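# Press the matching button as each flap opens

## Task

Three flaps open on their own, one after another, once each and only for a few seconds; the first opens a few seconds after the start. While each flap is open, push fully down the button whose label matches the tile under that flap (each label sits between its button and the flaps). Missing any flap fails the try. The try also fails on a wrong button press while a flap is open, or if a non-matching button is still pressed when a flap opens, including one left down from the previous flap. It also fails if the robot stops a flap from fully opening or closing, lifts a closed flap, or pushes a flap while it is moving. The try finishes a few seconds after the last flap closes.

## Robot and tools

Robot: two arms, left_arm and right_arm, on opposite sides of a table, each with a two-finger gripper and a wrist camera. Other cameras: cam_high and cam_low; wrist views are cam_left_wrist and cam_right_wrist. All are 896x504 pixels.

Scene frame: origin roughly between the two bases, +z up, table top at z = +0.020 m. left_arm's base is on the +y side at about (-0.035, +0.461, +0.039) m, right_arm's at about (-0.030, -0.469, +0.039) m. Image left/right does not match arm names. Printed gripper positions and orientations may be off by a few centimetres, more at long reach. Gripper axes: fingers point along +x, close along y. end_effector_position is the point between the fingers, 3 to 4 cm behind the tips.

execute_actions(actions, cameras). actions holds one item or is empty. Empty list: just report state (with pictures). {"steps": N}, N up to 300: a pause of N control steps (1/30 s each), counted from the previous result and including reply time. {"rows": [...], "steps": N}: an action of 4 to 15 steps (default 15). Each row is one flat list of 14 numbers covering both arms: left_arm dx, dy, dz, rx, ry, rz, opening, then right_arm in the same order. Each row runs for one step; the last row repeats if rows are fewer than steps. dx..rz are an offset, not a pose: they give the gripper's target relative to that arm's Hand target as it stood when the action began, expressed in that Hand target's own axes. Every row counts from that same start, not from the row before. Scale: 1.0 = 0.6 m for dx, dy, dz and 180 degrees for rx, ry, rz, which together form one rotation vector. Range -1 to 1. To keep an arm still, give it six zeros. The opening number is absolute: +1 fully open (0.080 m), about -0.78 is where empty fingers meet, down to -1 adds nothing. Closing fully takes at least about 0.6 s. The result is taken 4 steps before the action ends; those steps run while you think. Pictures come only with an empty list or when cameras names them.

move(target, speed, blend, blocking, cameras). target is one 14-number row laid out as above, or a list of up to 15 such rows, every row again an offset from the Hand targets at the start of the move (not from the previous row). Each gripper travels in a straight line, turning the short way. speed: top linear speed in m/s, 0.002 to 2.4, default 0.25 (turns limited to twice that in rad/s); one value or one per row. blend: corner rounding in metres for lists, default 0. Whole move capped at 10 s. blocking=false returns about 0.5 s after start while the move continues. Opening changes on later rows are applied on arrival after everything rests. The result adds a move: line: done, off_target, moving, held, blocked or fault, with limits such as paced (pose clipped) or held (steps withheld). An arm not named is done, meaning within 8 mm and 2 degrees. blocked means the gripper stopped far from its target, usually against something; both arms then hold. Neither done nor off_target tells you about contact. Paths do not avoid obstacles or the other arm; avoid paths passing near an arm's own base.

wait(seconds 0 to 10): let time pass without new commands; returns early if a running move ends. stop(): brake the current move (fingers continue). zoom_image(camera, region [x0, y0, x1, y1] in pixels, at most 504 by 504): closer look at the latest image of that camera. read_manual(section): licence texts only. finished_scene(scene): ends the current scene, giving its number; irreversible.

Reading results: Hand target is the pose the next offsets start from. grip_measured is measured opening on the command scale. Joint velocities 'within noise' means the arm is at rest. Joint torques include arm weight; External joint torques estimate outside push (a push toward larger joint angle reads lower). MOTOR HOT appears at 50 °C; at 95 °C the arm is held for 30 to 60 s or goes limp. TORQUE FAULT: contact torque hit a joint limit (waist 18.2, shoulder 22.5, elbow 22.4, wrist pitch 5.92, wrist yaw 5.9, wrist roll 5.54 N m) and the arm freezes 10 s.

Practical notes: the controller limits commanded orientation to 32 degrees from the measured one per step. Friction and gravity can leave the gripper short, low or tilted; small offsets may not move it, so check the pose after each move and correct. Press buttons with moderate speed and a target only slightly past contact; faster moves and deeper targets push harder. Release a press by commanding the target back above the gripper. Do not touch or push the flaps, keep grippers clear of each other (no clearance check between grippers or cameras), avoid hard hits on fixed things, camera cable strain, arm stops, and anything falling off the table. Avoid holding arms stretched out, which heats motors. Reply time lets the scene keep running, so keep thinking short once flaps start opening.

Each tool is called after "Call:" as a command line: name --argument value for each argument, lists and objects as JSON in quotes; but a table of rows of numbers goes row by row, as --pt "numbers of a row", without its own name.

## Session

Call:
execute_actions --actions '[]'

Scene clock: 0.00 s of 3960.00 s.
left_arm: end_effector_position=(-0.3243, +0.4085, +0.1996) grip_measured=+1.000 end_effector_quat_wxyz=(+0.220, -0.170, -0.069, +0.958) | right_arm: end_effector_position=(+0.1166, -0.2444, +0.3461) grip_measured=+1.000 end_effector_quat_wxyz=(+0.963, +0.160, +0.089, +0.200)
Joint positions: left_arm=[-0.927 1.165 0.509 0.038 1.036 0.33 0.08] | right_arm=[-0.082 0.858 0.756 -0.122 1.069 0.55 0.08]
Joint velocities: within noise
Joint torques (N m): no reading
External joint torques (N m): no reading
Heat: left arm: hottest wrist yaw 31 °C (+0.0 °C/min); right arm: hottest wrist yaw 28 °C (+0.0 °C/min).
Hand target: left_arm -0.3246, +0.4083, +0.2013; +0.220, -0.168, -0.067, +0.959 | right_arm +0.1166, -0.2449, +0.3475; +0.962, +0.163, +0.088, +0.200

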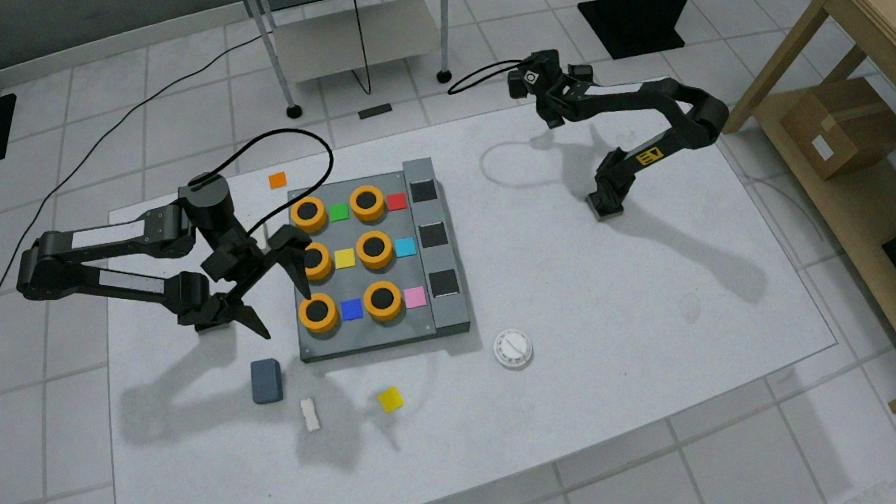

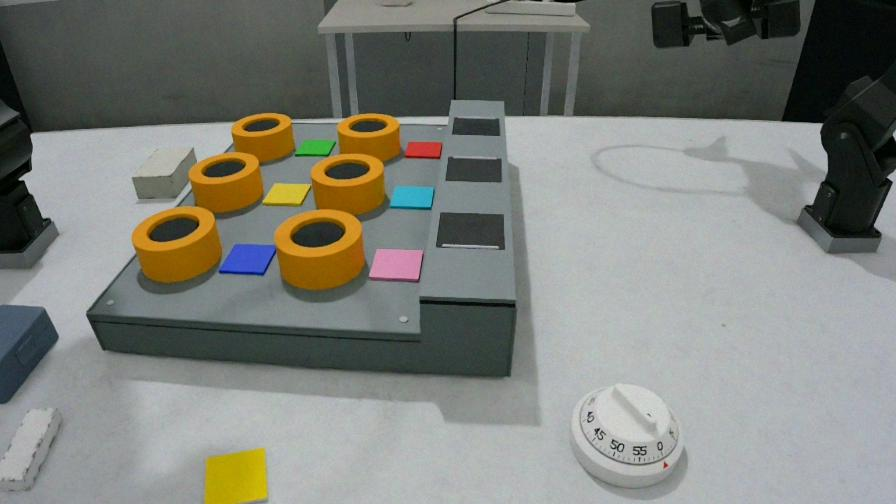

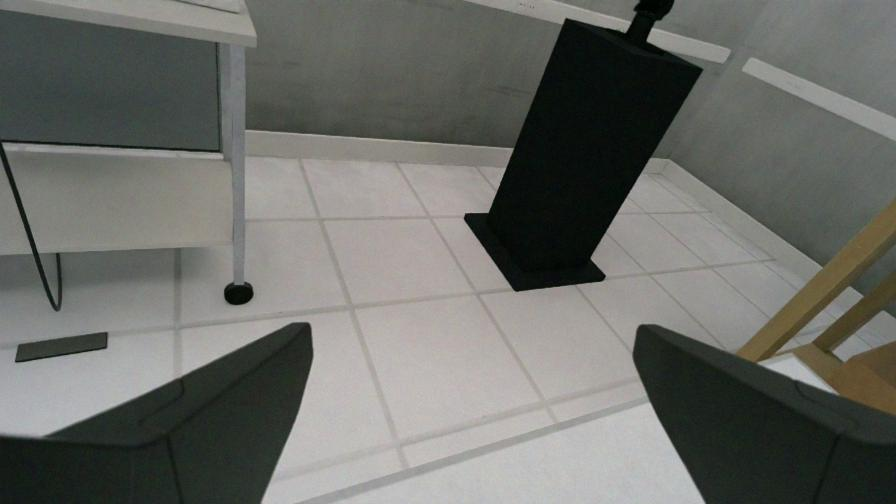

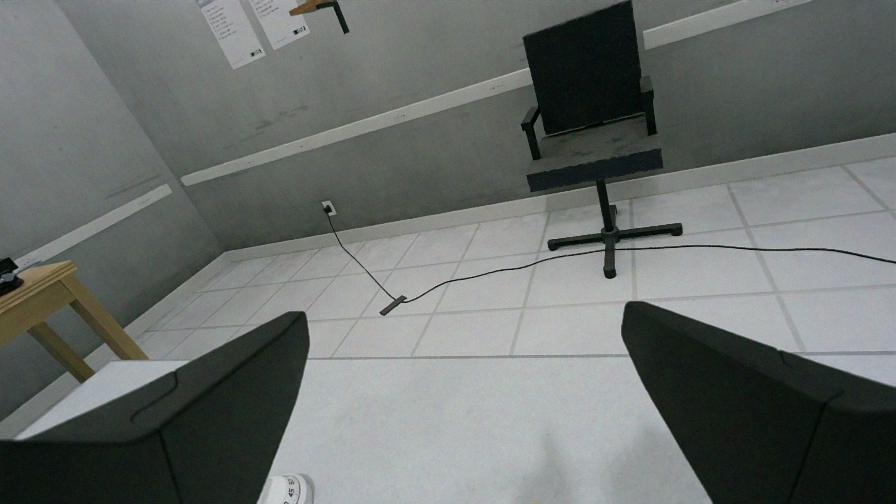

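Call:
move --target '[0,0,0,0,0,0,1,-0.2228,0.199,-0.3097,-0.302,0.326,0.2695,-1]' --speed 0.6

Scene clock: 3.03 s of 3960.00 s.
left_arm: end_effector_position=(-0.3243, +0.4085, +0.1996) grip_measured=+1.000 end_effector_quat_wxyz=(+0.220, -0.170, -0.069, +0.958) | right_arm: end_effector_position=(-0.0882, -0.1472, +0.2285) grip_measured=-0.779 end_effector_quat_wxyz=(+0.615, -0.354, +0.355, +0.609)
Joint positions: left_arm=[-0.927 1.165 0.509 0.038 1.036 0.33 0.08] | right_arm=[0.218 1.379 1.204 -0.888 0.124 0.212 0]
Joint velocities: within noise
Joint torques (N m): left_arm=[0.1 -3.5 5.59 1.87 0.36 0.05] | right_arm=[0.24 -4.03 6.94 0.99 -0.1 -0.11]
External joint torques (N m): left_arm=[0.11 -0.36 -0.45 0.61 0.03 0.04] | right_arm=[0.28 0.91 0.58 -0.1 -0.18 -0.11]
Heat: left arm: hottest wrist yaw 31 °C (+0.0 °C/min); right arm: hottest wrist yaw 28 °C (+0.0 °C/min).
Hand target: left_arm -0.3246, +0.4083, +0.2013; +0.220, -0.168, -0.067, +0.959 | right_arm -0.0904, -0.1448, +0.2300; +0.612, -0.354, +0.354, +0.612
Off the commanded pose: left_arm 0.002 m, 0 deg | right_arm 0.003 m, 1 deg.
Kept back: nothing.
move: done

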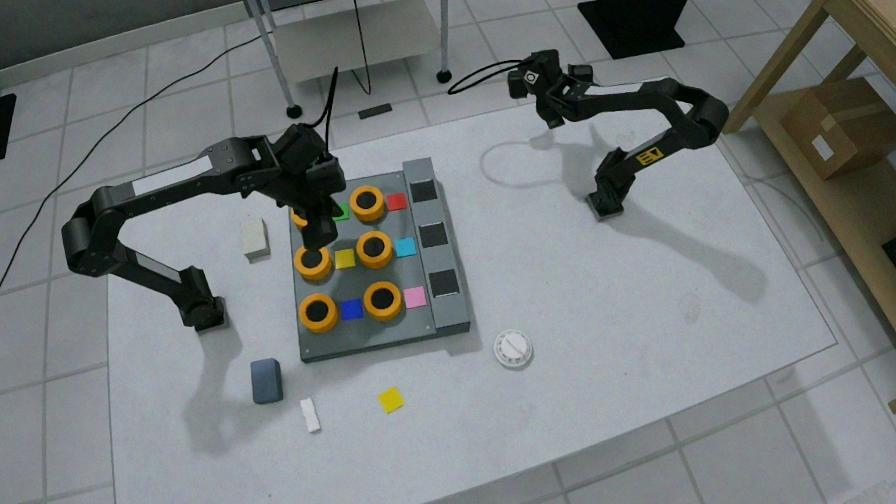

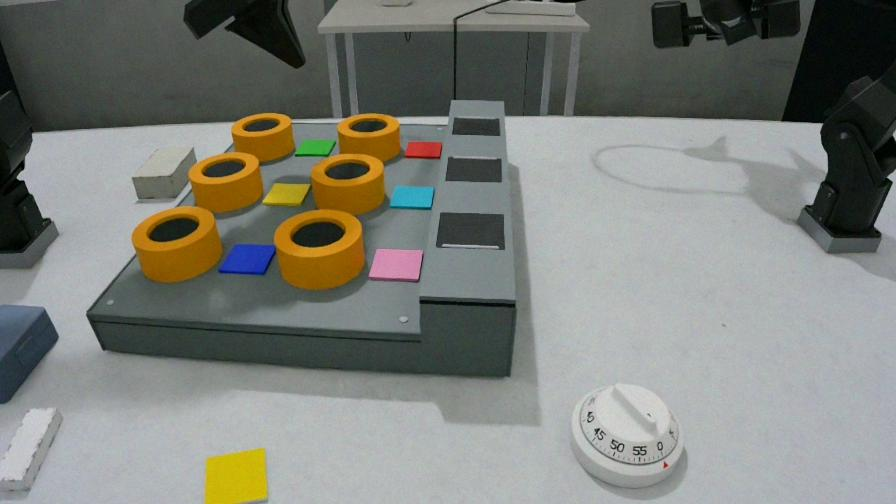

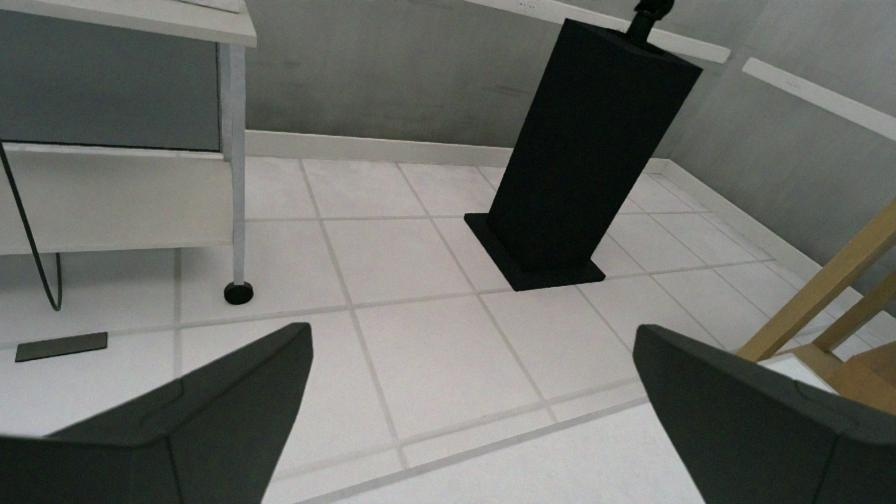

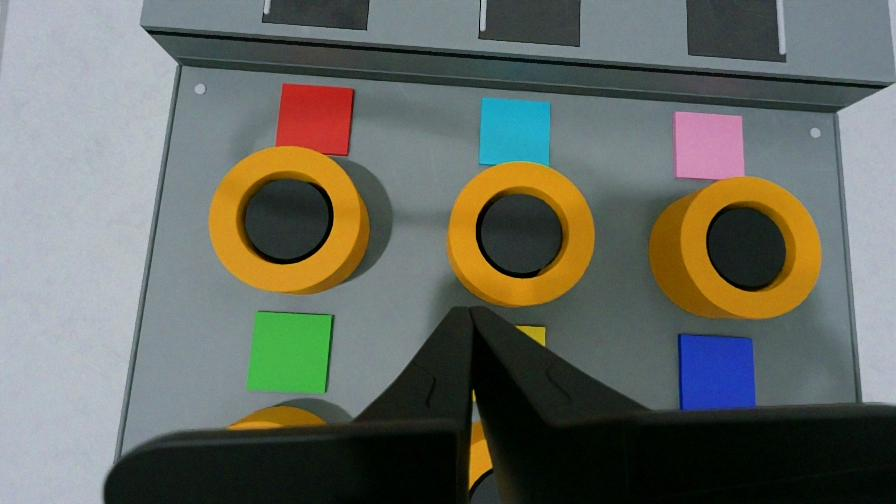

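Call:
move --target '[0,0,0,0,0,0,1,0.131,-0.064,0,0,0,0,-1]' --speed 0.4

Scene clock: 4.57 s of 3960.00 s.
left_arm: end_effector_position=(-0.3243, +0.4085, +0.1996) grip_measured=+1.000 end_effector_quat_wxyz=(+0.220, -0.170, -0.069, +0.958) | right_arm: end_effector_position=(-0.0522, -0.1054, +0.1659) grip_measured=-0.779 end_effector_quat_wxyz=(+0.615, -0.351, +0.351, +0.612)
Joint positions: left_arm=[-0.927 1.165 0.509 0.038 1.036 0.33 0.08] | right_arm=[0.061 1.524 1.075 -0.592 0.044 0.071 0]
Joint velocities: within noise
Joint torques (N m): left_arm=[0.1 -3.49 5.61 1.88 0.35 0.06] | right_arm=[-0.3 -5.19 5.19 1.32 -0.18 -0.12]
External joint torques (N m): left_arm=[0.09 -0.37 -0.47 0.61 0.03 0.05] | right_arm=[-0.29 0.88 -1.27 0.15 -0.2 -0.12]
Heat: left arm: hottest wrist yaw 31 °C (+0.0 °C/min); right arm: hottest wrist yaw 28 °C (+0.0 °C/min).
Hand target: left_arm -0.3246, +0.4083, +0.2013; +0.220, -0.168, -0.067, +0.959 | right_arm -0.0519, -0.1055, +0.1619; +0.612, -0.354, +0.354, +0.612
Off the commanded pose: left_arm 0.002 m, 0 deg | right_arm 0.004 m, 1 deg.
Kept back: nothing.
move: done

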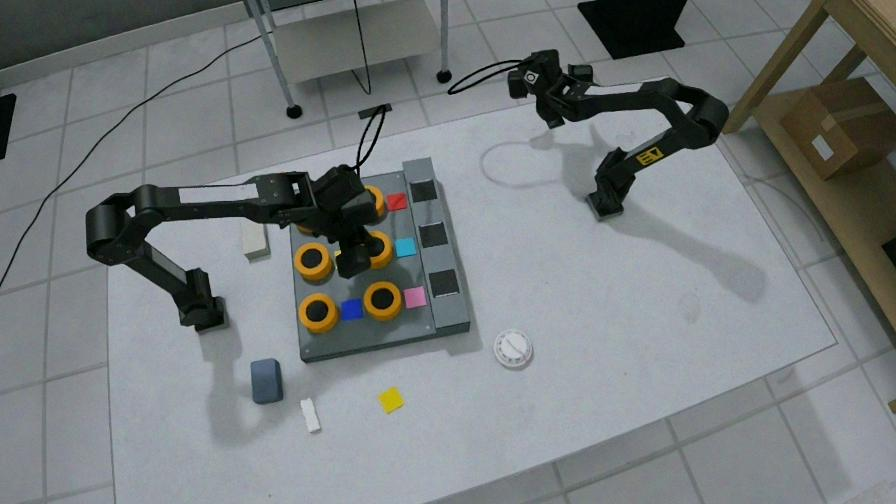

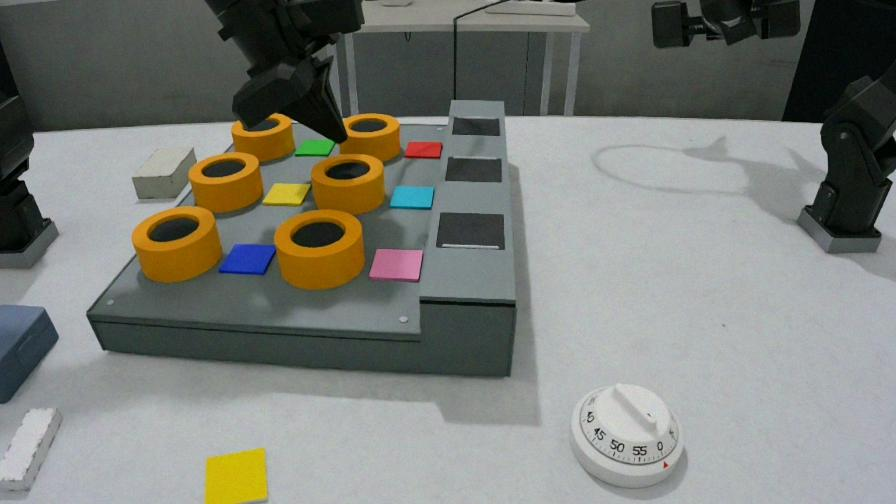

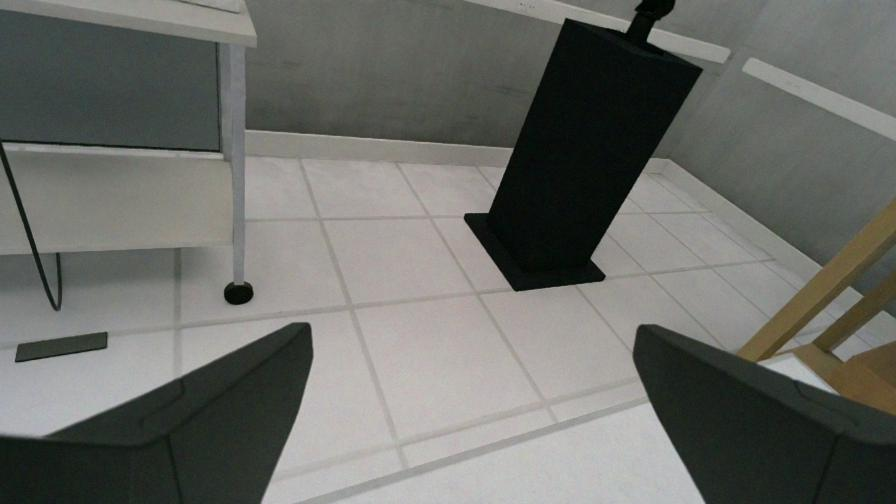

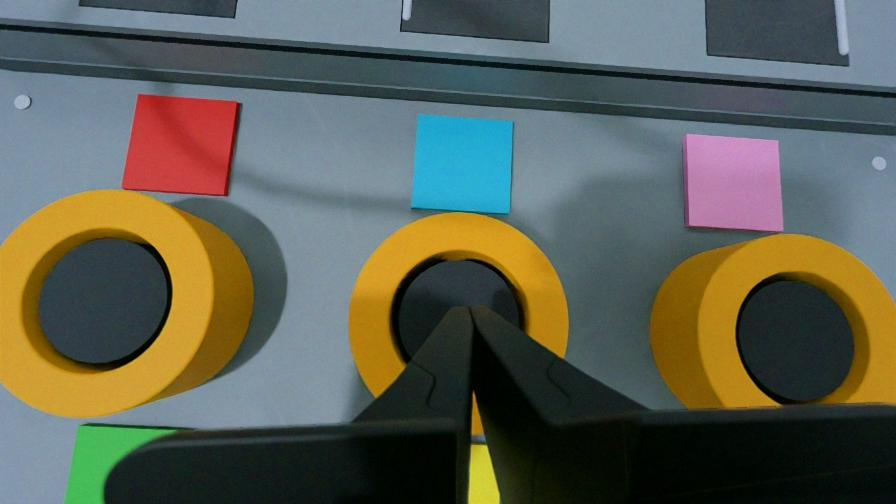

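Call:
move --target '[0,0,0,0,0,0,1,-0.1005,0.01,-0.0575,0,0,0,-1]' --speed 0.4

Call:
wait --seconds 0.1 --cameras '["cam_low"]'

Scene clock: 5.90 s of 3960.00 s.
left_arm: end_effector_position=(-0.3243, +0.4085, +0.1996) grip_measured=+1.000 end_effector_quat_wxyz=(+0.220, -0.170, -0.069, +0.958) | right_arm: end_effector_position=(-0.0579, -0.1633, +0.1970) grip_measured=-0.779 end_effector_quat_wxyz=(+0.611, -0.355, +0.354, +0.613)
Joint positions: left_arm=[-0.927 1.165 0.509 0.038 1.036 0.33 0.08] | right_arm=[0.101 1.291 1.012 -0.773 0.057 0.1 0]
Joint velocities: within noise
Joint torques (N m): left_arm=[0.02 -3.56 5.55 1.87 0.37 0.04] | right_arm=[0.34 -5.31 4.91 1 0.17 0.2]
External joint torques (N m): left_arm=[0.02 -0.47 -0.46 0.62 0.06 0.03] | right_arm=[0.35 -1 -1.49 -0.11 0.13 0.2]
Heat: left arm: hottest wrist yaw 31 °C (+0.0 °C/min); right arm: hottest wrist yaw 28 °C (+0.0 °C/min).
Hand target: left_arm -0.3246, +0.4083, +0.2013; +0.220, -0.168, -0.067, +0.959 | right_arm -0.0580, -0.1656, +0.1969; +0.612, -0.354, +0.354, +0.612
Off the commanded pose: left_arm 0.002 m, 0 deg | right_arm 0.002 m, 0 deg.
Kept back: nothing.
move: done

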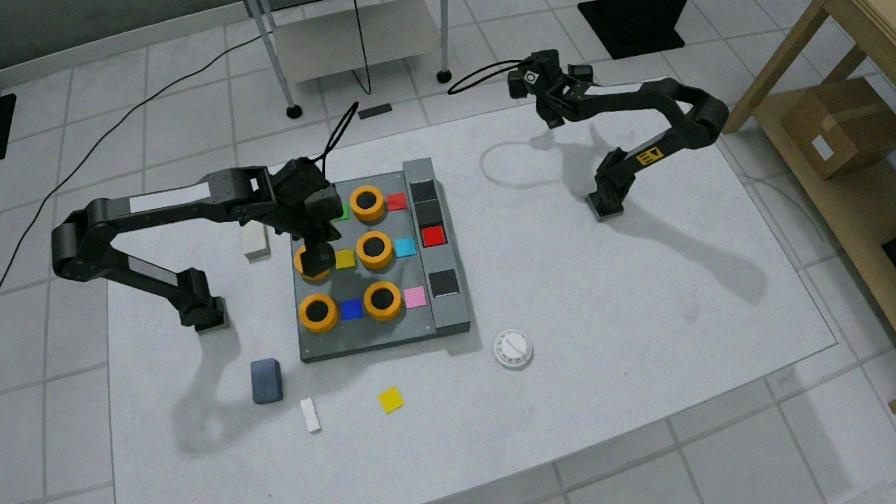

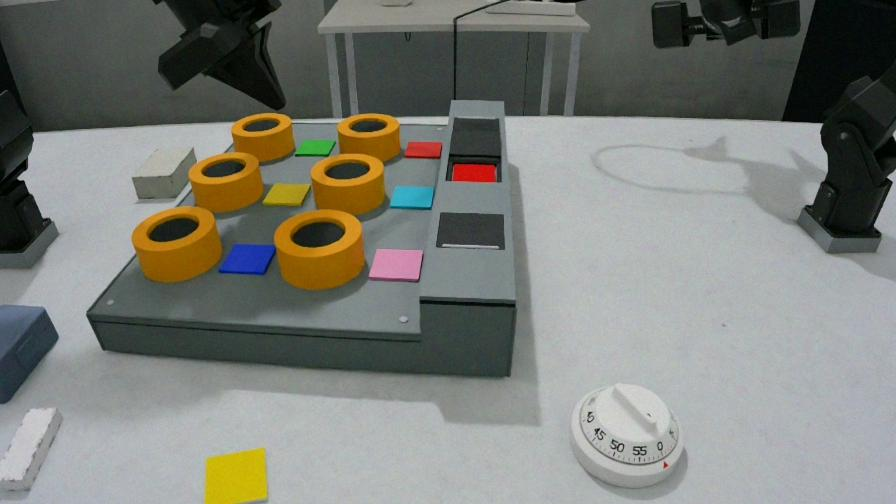

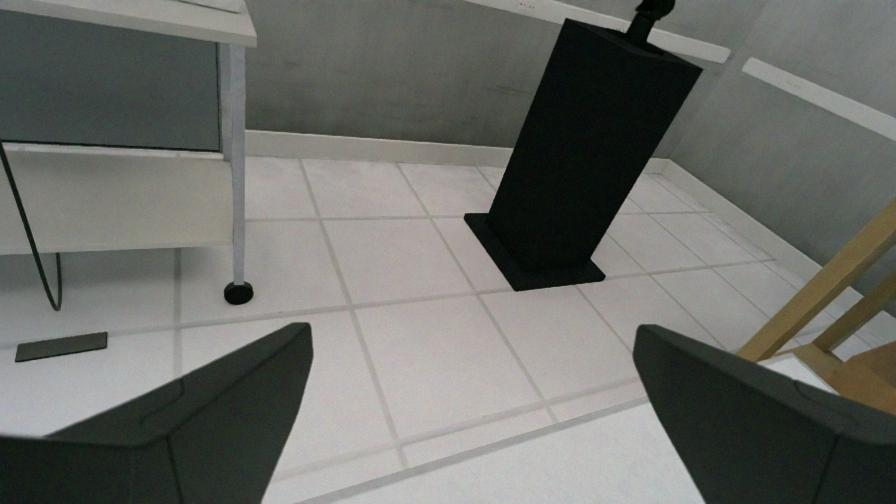

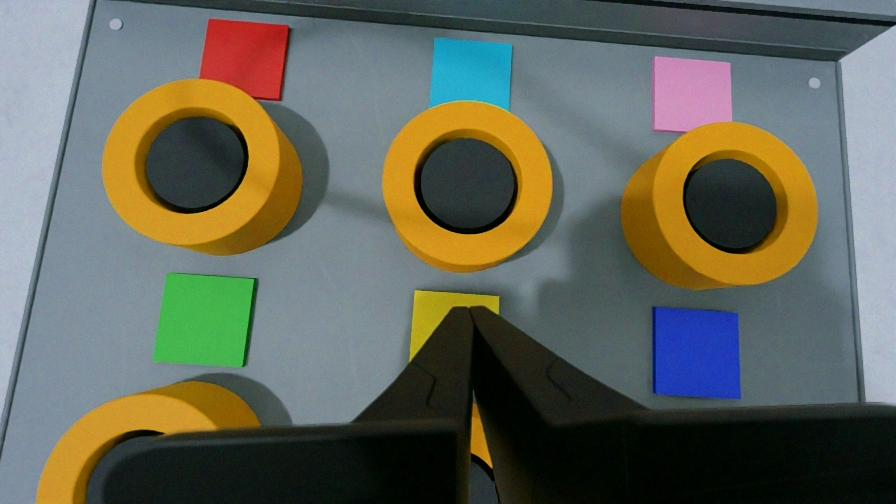

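Scene clock: 6.00 s of 3960.00 s.
left_arm: end_effector_position=(-0.3243, +0.4085, +0.1996) grip_measured=+1.000 end_effector_quat_wxyz=(+0.220, -0.170, -0.069, +0.958) | right_arm: end_effector_position=(-0.0579, -0.1634, +0.1970) grip_measured=-0.779 end_effector_quat_wxyz=(+0.611, -0.355, +0.354, +0.613)
Joint positions: left_arm=[-0.927 1.165 0.509 0.038 1.036 0.33 0.08] | right_arm=[0.101 1.291 1.012 -0.773 0.057 0.1 0]
Joint velocities: within noise
Joint torques (N m): left_arm=[0.12 -3.59 5.6 1.86 0.32 0.05] | right_arm=[0.32 -5.33 4.9 0.99 0.17 0.21]
External joint torques (N m): left_arm=[0.1 -0.45 -0.5 0.58 0.01 0.04] | right_arm=[0.32 -1.02 -1.52 -0.13 0.14 0.2]
Heat: left arm: hottest wrist yaw 31 °C (+0.0 °C/min); right arm: hottest wrist yaw 28 °C (+0.0 °C/min).
Hand target: left_arm -0.3246, +0.4083, +0.2013; +0.220, -0.168, -0.067, +0.959 | right_arm -0.0580, -0.1656, +0.1969; +0.612, -0.354, +0.354, +0.612
Off the commanded pose: left_arm 0.002 m, 0 deg | right_arm 0.002 m, 0 deg.
Steps of this call (1-3: nothing new was sent). Readings (end_effector_position of left_arm | right_arm):
1: (-0.3243, +0.4085, +0.1996) | (-0.0579, -0.1634, +0.1970)
2: (-0.3243, +0.4085, +0.1996) | (-0.0579, -0.1634, +0.1970)
3: the state above
Images, in order (width x height): cam_low 896x504.

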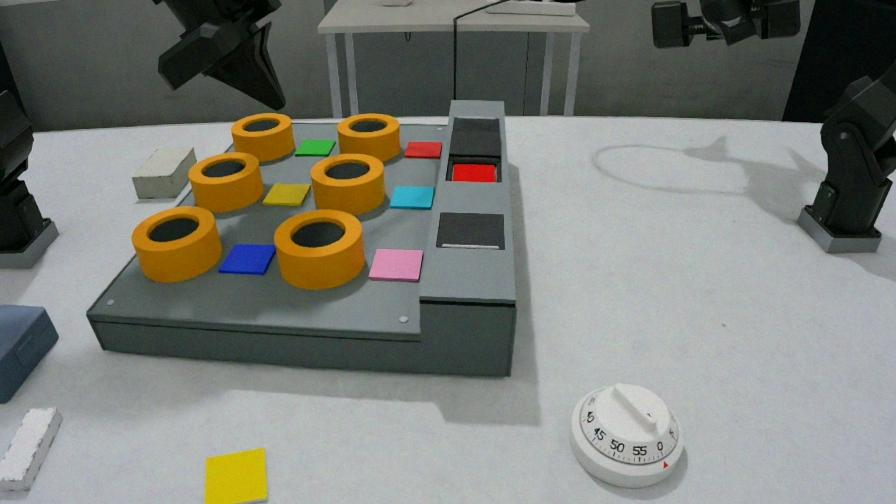

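Call:
move --pt "0 0 0 0 0 0 1 0.071 0.157 0.0833 0 0 0 -1" --pt "0 0 0 0 0 0 1 0.139 0.157 0.044 0 0 0 -1" --speed '[0.5,0.15]' --blend '[0.01,0]'

Scene clock: 7.33 s of 3960.00 s.
left_arm: end_effector_position=(-0.3243, +0.4085, +0.1996) grip_measured=+1.000 end_effector_quat_wxyz=(+0.220, -0.170, -0.069, +0.958) | right_arm: end_effector_position=(-0.1528, -0.1002, +0.1421) grip_measured=-0.779 end_effector_quat_wxyz=(+0.611, -0.351, +0.352, +0.616)
Joint positions: left_arm=[-0.927 1.165 0.509 0.038 1.036 0.33 0.08] | right_arm=[0.376 1.661 1.123 -0.534 0.19 0.341 0]
Joint velocities: within noise
Joint torques (N m): left_arm=[0.09 -3.57 5.52 1.86 0.35 0.06] | right_arm=[0.18 -6.1 4.75 1.2 0.25 0.21]
External joint torques (N m): left_arm=[0.09 -0.38 -0.62 0.57 0.02 0.05] | right_arm=[0.22 0.8 -1.47 0.09 0.13 0.21]
Heat: left arm: hottest wrist pitch 31 °C (+8.2 °C/min); right arm: hottest wrist yaw 28 °C (+0.0 °C/min).
Hand target: left_arm -0.3246, +0.4083, +0.2013; +0.220, -0.168, -0.067, +0.959 | right_arm -0.1521, -0.1010, +0.1377; +0.612, -0.354, +0.354, +0.612
Off the commanded pose: left_arm 0.002 m, 0 deg | right_arm 0.004 m, 1 deg.
Kept back: nothing.
move: done

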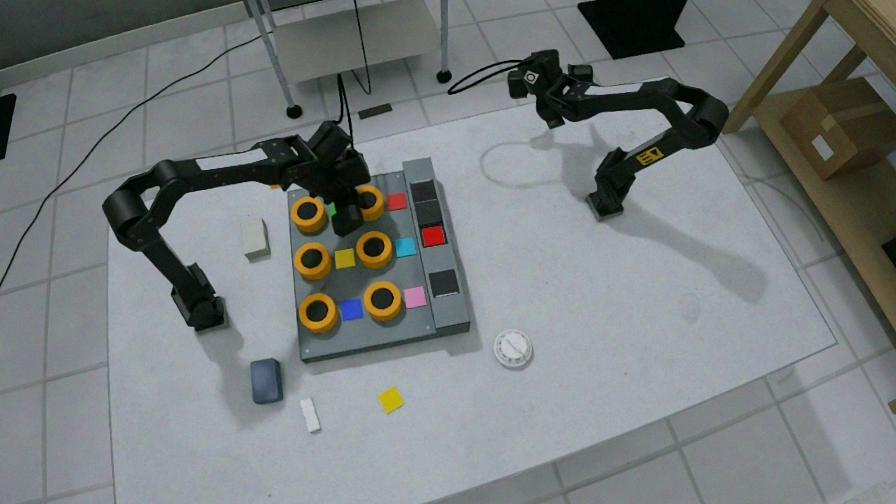

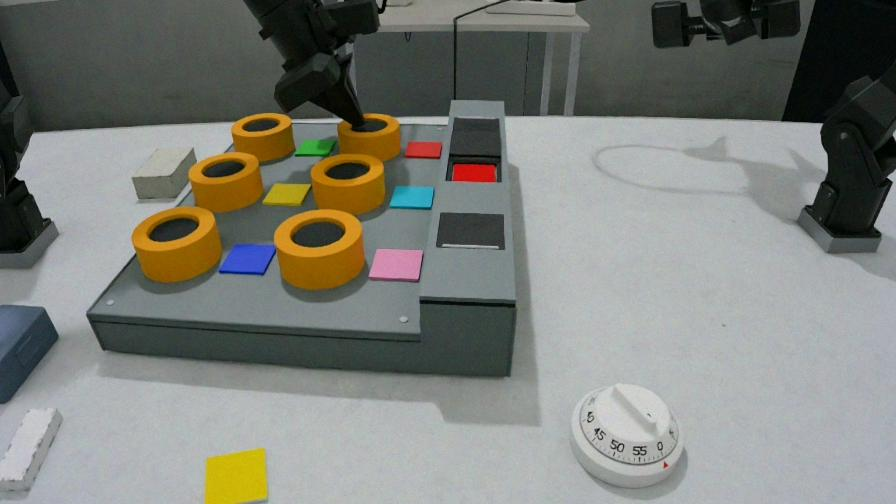

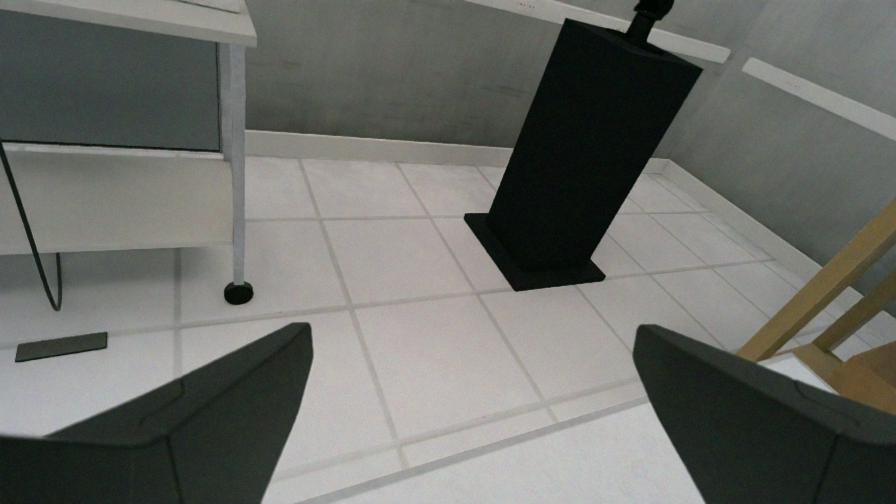

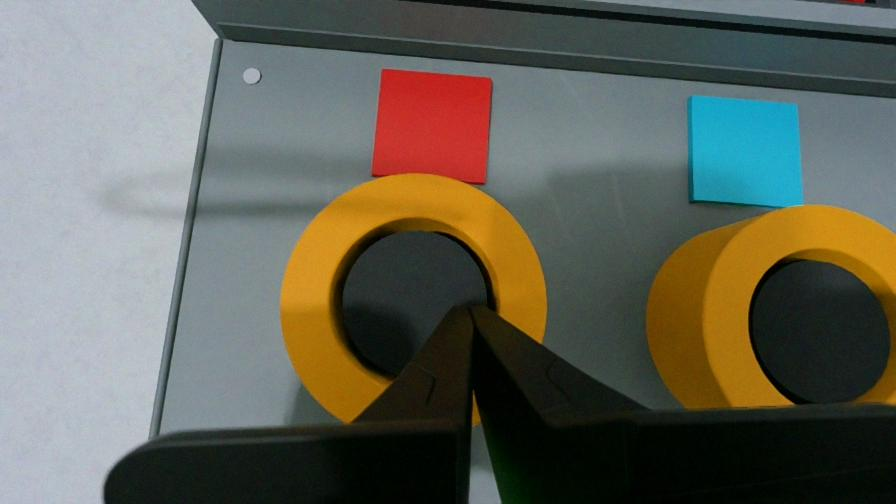

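Call:
move --pt "0 0 0 0 0 0 1 0.0 0.02 0.0 0 0 0 -1" --pt "0 0 0 0 0 0 1 0.036 0.02 -0.021 0 0 0 -1" --speed '[0.2,0.12]'

Scene clock: 8.30 s of 3960.00 s.
left_arm: end_effector_position=(-0.3243, +0.4085, +0.1996) grip_measured=+1.000 end_effector_quat_wxyz=(+0.220, -0.170, -0.069, +0.958) | right_arm: end_effector_position=(-0.1657, -0.0968, +0.1308) grip_measured=-0.779 end_effector_quat_wxyz=(+0.616, -0.337, +0.345, +0.623)
Joint positions: left_arm=[-0.927 1.165 0.509 0.038 1.036 0.33 0.08] | right_arm=[0.411 1.687 1.089 -0.444 0.21 0.372 0]
Joint velocities: within noise
Joint torques (N m): left_arm=[0.11 -3.56 5.59 1.85 0.35 0.05] | right_arm=[0.15 -3.69 3.46 1.19 0.12 0.18]
External joint torques (N m): left_arm=[0.1 -0.36 -0.57 0.56 0.03 0.04] | right_arm=[0.17 3.36 -2.65 0.06 -0.01 0.18]
Heat: left arm: hottest wrist pitch 31 °C (+7.2 °C/min); right arm: hottest wrist yaw 28 °C (+0.0 °C/min).
Hand target: left_arm -0.3246, +0.4083, +0.2013; +0.220, -0.168, -0.067, +0.959 | right_arm -0.1642, -0.1013, +0.1127; +0.612, -0.354, +0.354, +0.612
Off the commanded pose: left_arm 0.002 m, 0 deg | right_arm 0.019 m, 3 deg.
Kept back: nothing.
move: off_target (right_arm)

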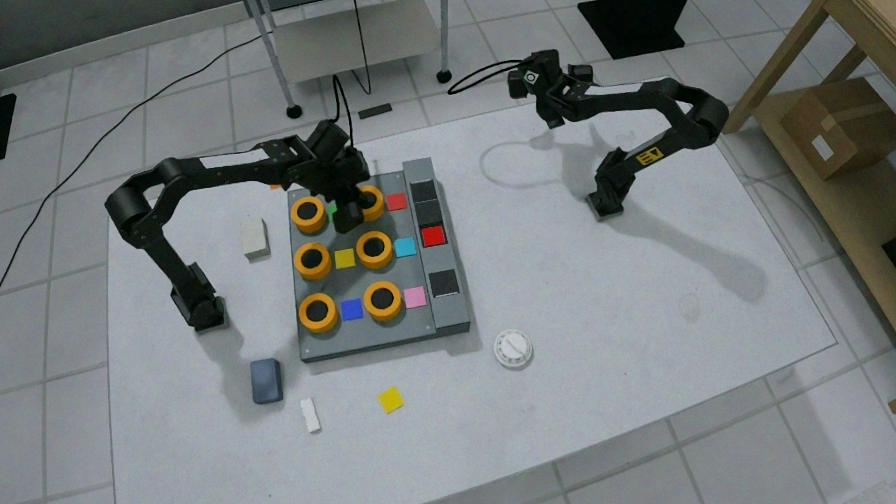

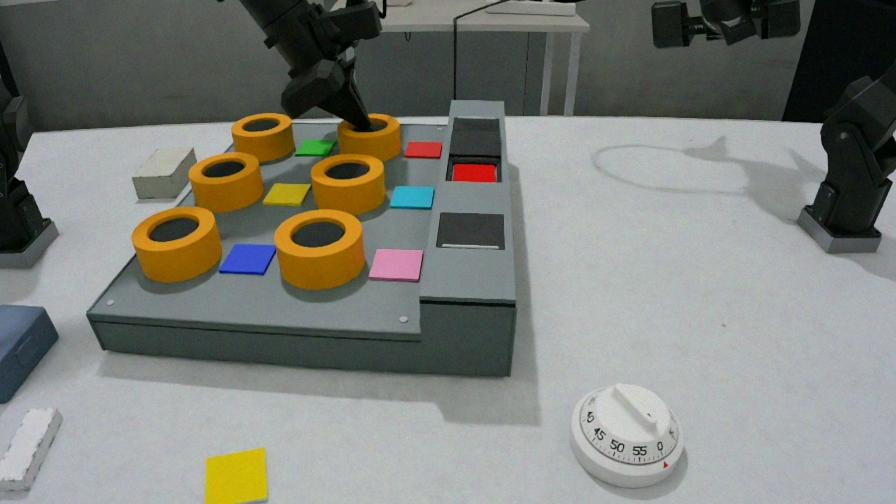

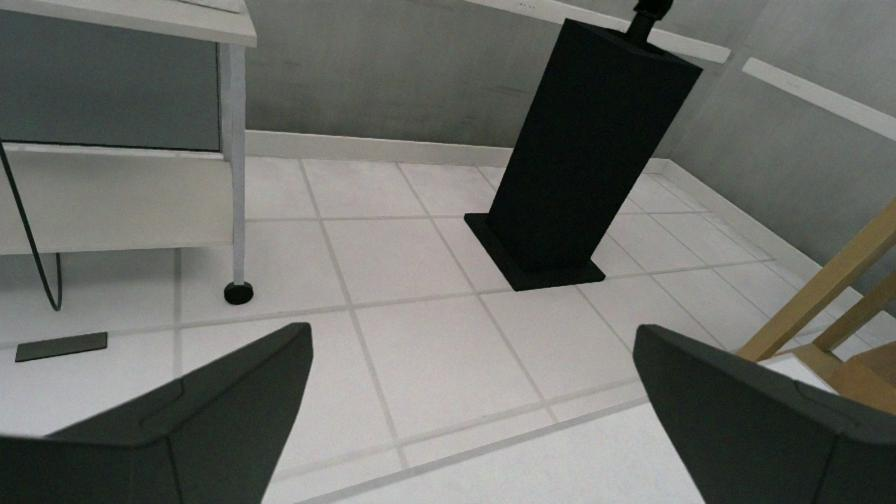

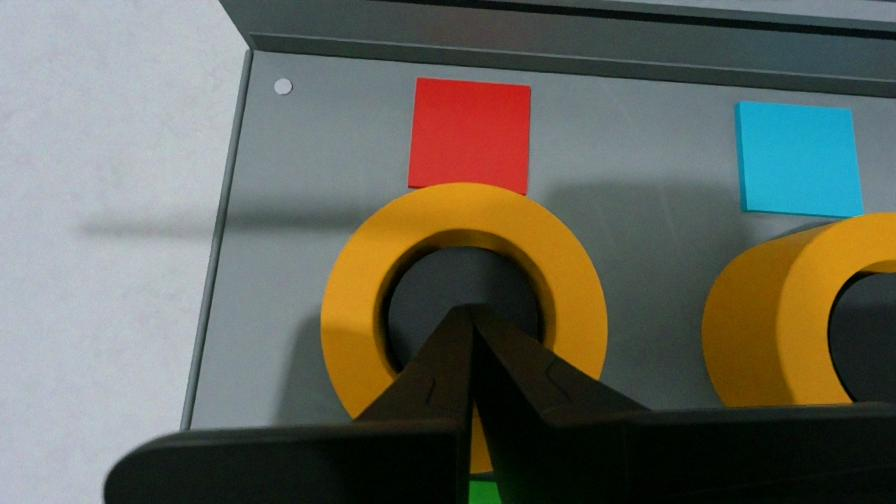

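Call:
move --target '[0,0,0,0,0,0,1,0.043,0,-0.025,0,0,0,-1]' --speed 0.2

Scene clock: 9.60 s of 3960.00 s.
left_arm: end_effector_position=(-0.3243, +0.4085, +0.1996) grip_measured=+1.000 end_effector_quat_wxyz=(+0.220, -0.170, -0.069, +0.958) | right_arm: end_effector_position=(-0.1685, -0.0866, +0.1300) grip_measured=-0.779 end_effector_quat_wxyz=(+0.626, -0.303, +0.328, +0.639)
Joint positions: left_arm=[-0.927 1.165 0.509 0.038 1.036 0.33 0.08] | right_arm=[0.411 1.688 1.044 -0.316 0.224 0.373 0]
Joint velocities: within noise
Joint torques (N m): left_arm=[0.1 -3.28 5.35 1.73 0.29 0.03] | right_arm=[0.04 -5.77 4.87 1.01 0.08 0.03]
External joint torques (N m): left_arm=[0.09 -0.08 -0.83 0.44 -0.03 0.02] | right_arm=[0.04 1.19 -1.23 -0.2 -0.05 0.03]
Heat: left arm: hottest wrist pitch 31 °C (+6.2 °C/min); right arm: hottest wrist yaw 28 °C (+0.0 °C/min).
Hand target: left_arm -0.3243, +0.4085, +0.1996; +0.220, -0.170, -0.069, +0.958 (not the last commanded pose) | right_arm -0.1680, -0.0882, +0.1236; +0.625, -0.311, +0.332, +0.635 (not the last commanded pose)
Off the commanded pose: left_arm 0.002 m, 0 deg | right_arm 0.050 m, 7 deg.
Kept back: nothing.
move: blocked (right_arm; both arms now hold where they are)

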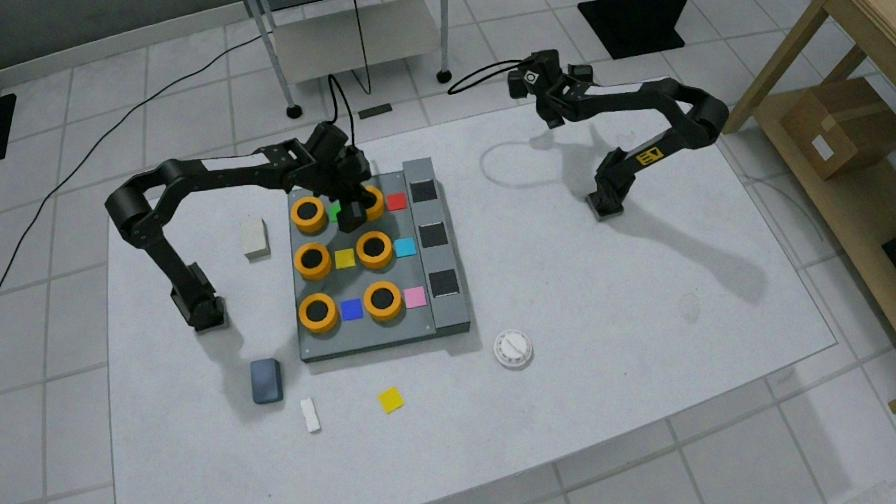

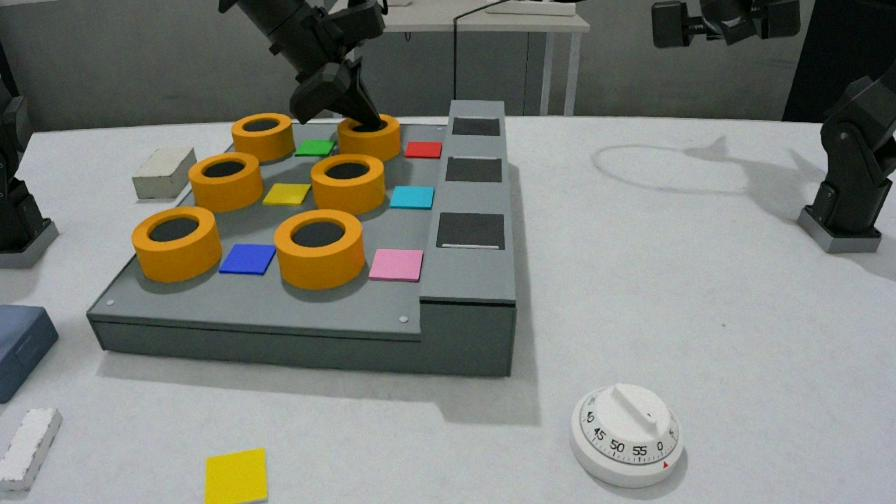

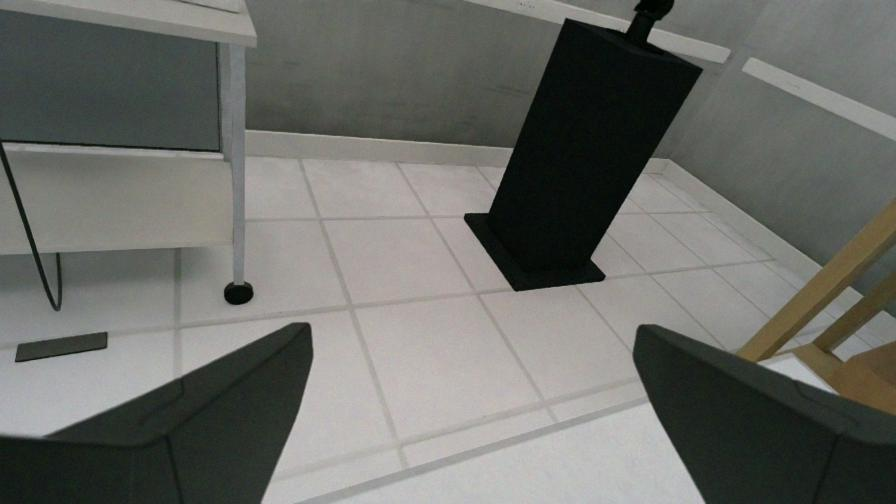

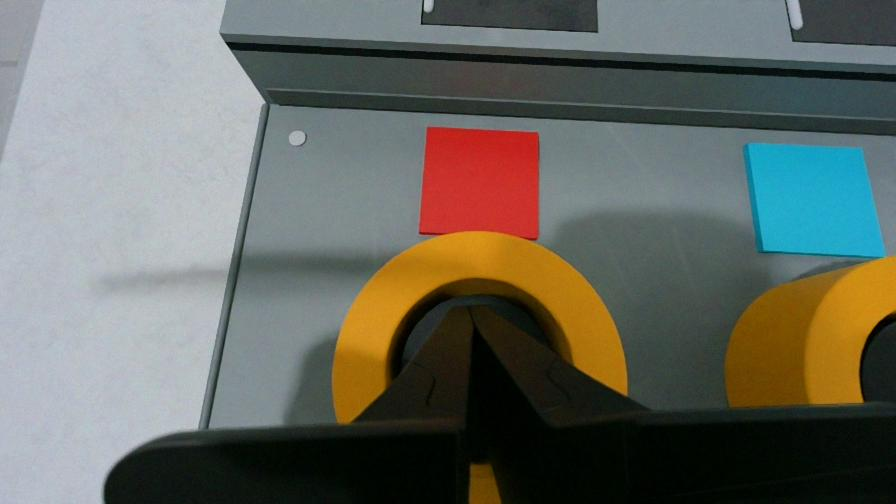

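Call:
move --pt "0 0 0 0 0 0 1 -0.0675 0 0.049 0 0.015 0 -1" --pt "0 0 0 0 0 0 1 -0.166 -0.1767 -0.039 -0.006 0.0335 -0.0086 -1" --speed 0.4 --blend '[0.015,0]' --cameras '["cam_high", "cam_low", "cam_right_wrist"]'

Scene clock: 11.07 s of 3960.00 s.
left_arm: end_effector_position=(-0.3243, +0.4085, +0.1996) grip_measured=+1.000 end_effector_quat_wxyz=(+0.220, -0.170, -0.069, +0.958) | right_arm: end_effector_position=(-0.0602, -0.1633, +0.1865) grip_measured=-0.779 end_effector_quat_wxyz=(+0.613, -0.355, +0.355, +0.610)
Joint positions: left_arm=[-0.927 1.165 0.509 0.038 1.036 0.33 0.08] | right_arm=[0.115 1.297 0.974 -0.733 0.07 0.118 0]
Joint velocities: within noise
Joint torques (N m): left_arm=[0.02 -3.32 5.32 1.74 0.32 0.02] | right_arm=[-0.21 -5.62 4.82 0.98 -0.15 -0.13]
External joint torques (N m): left_arm=[0 -0.15 -0.8 0.46 0.01 0.01] | right_arm=[-0.19 -1.26 -1.62 -0.15 -0.19 -0.13]
Heat: left arm: hottest wrist pitch 31 °C (+5.4 °C/min); right arm: hottest wrist yaw 28 °C (+0.0 °C/min).
Hand target: left_arm -0.3243, +0.4085, +0.1996; +0.220, -0.170, -0.069, +0.958 | right_arm -0.0598, -0.1657, +0.1868; +0.612, -0.354, +0.354, +0.612
Off the commanded pose: left_arm 0.000 m, 0 deg | right_arm 0.002 m, 0 deg.
Kept back: nothing.
move: done
Images, in order (width x height): cam_high 896x504, cam_low 896x504, cam_right_wrist 896x504.

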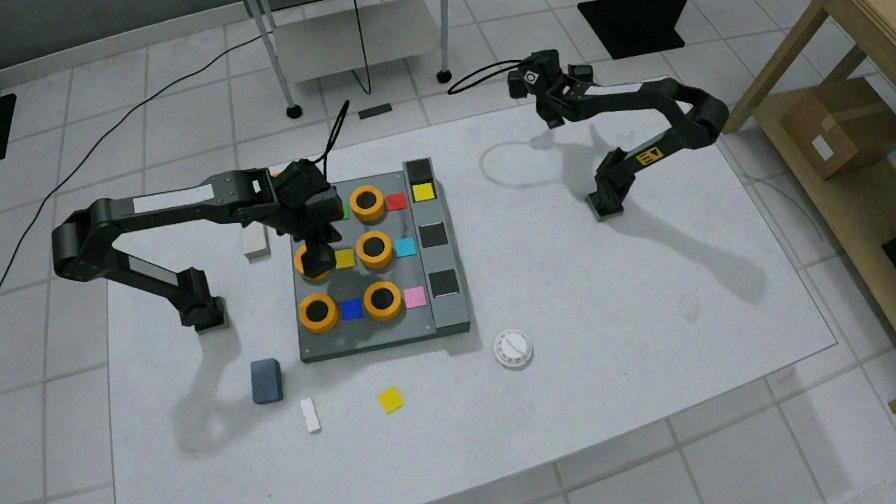

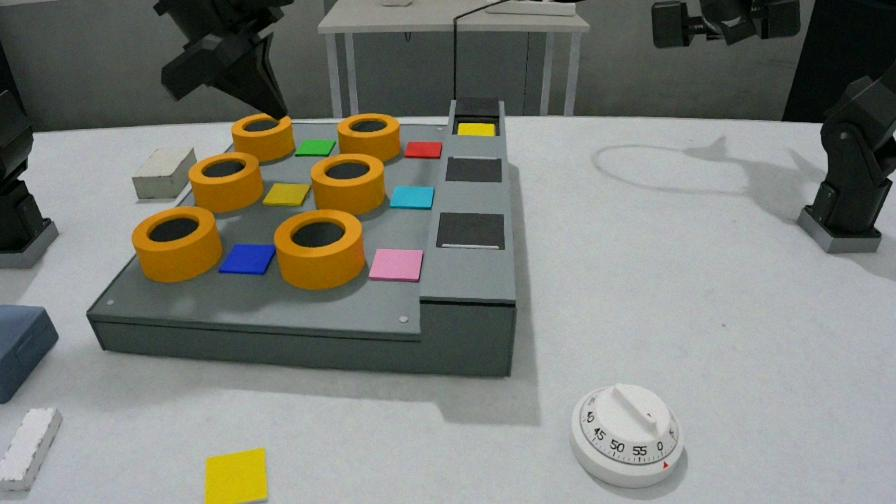

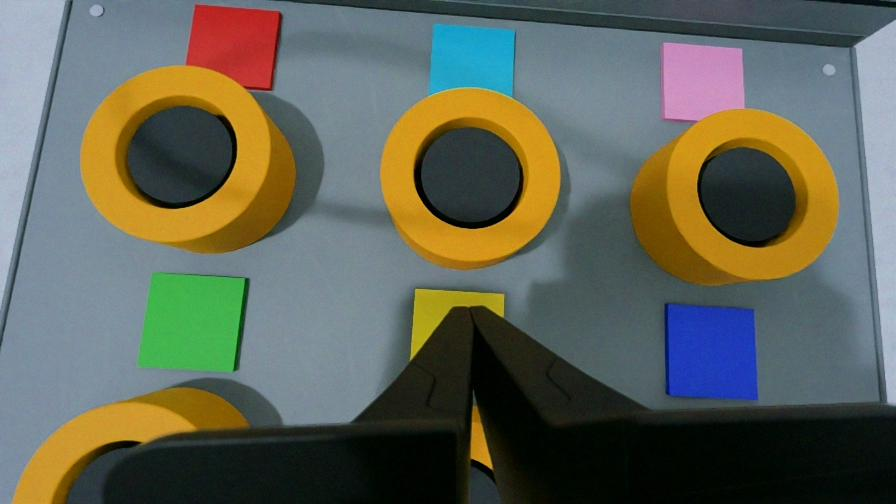

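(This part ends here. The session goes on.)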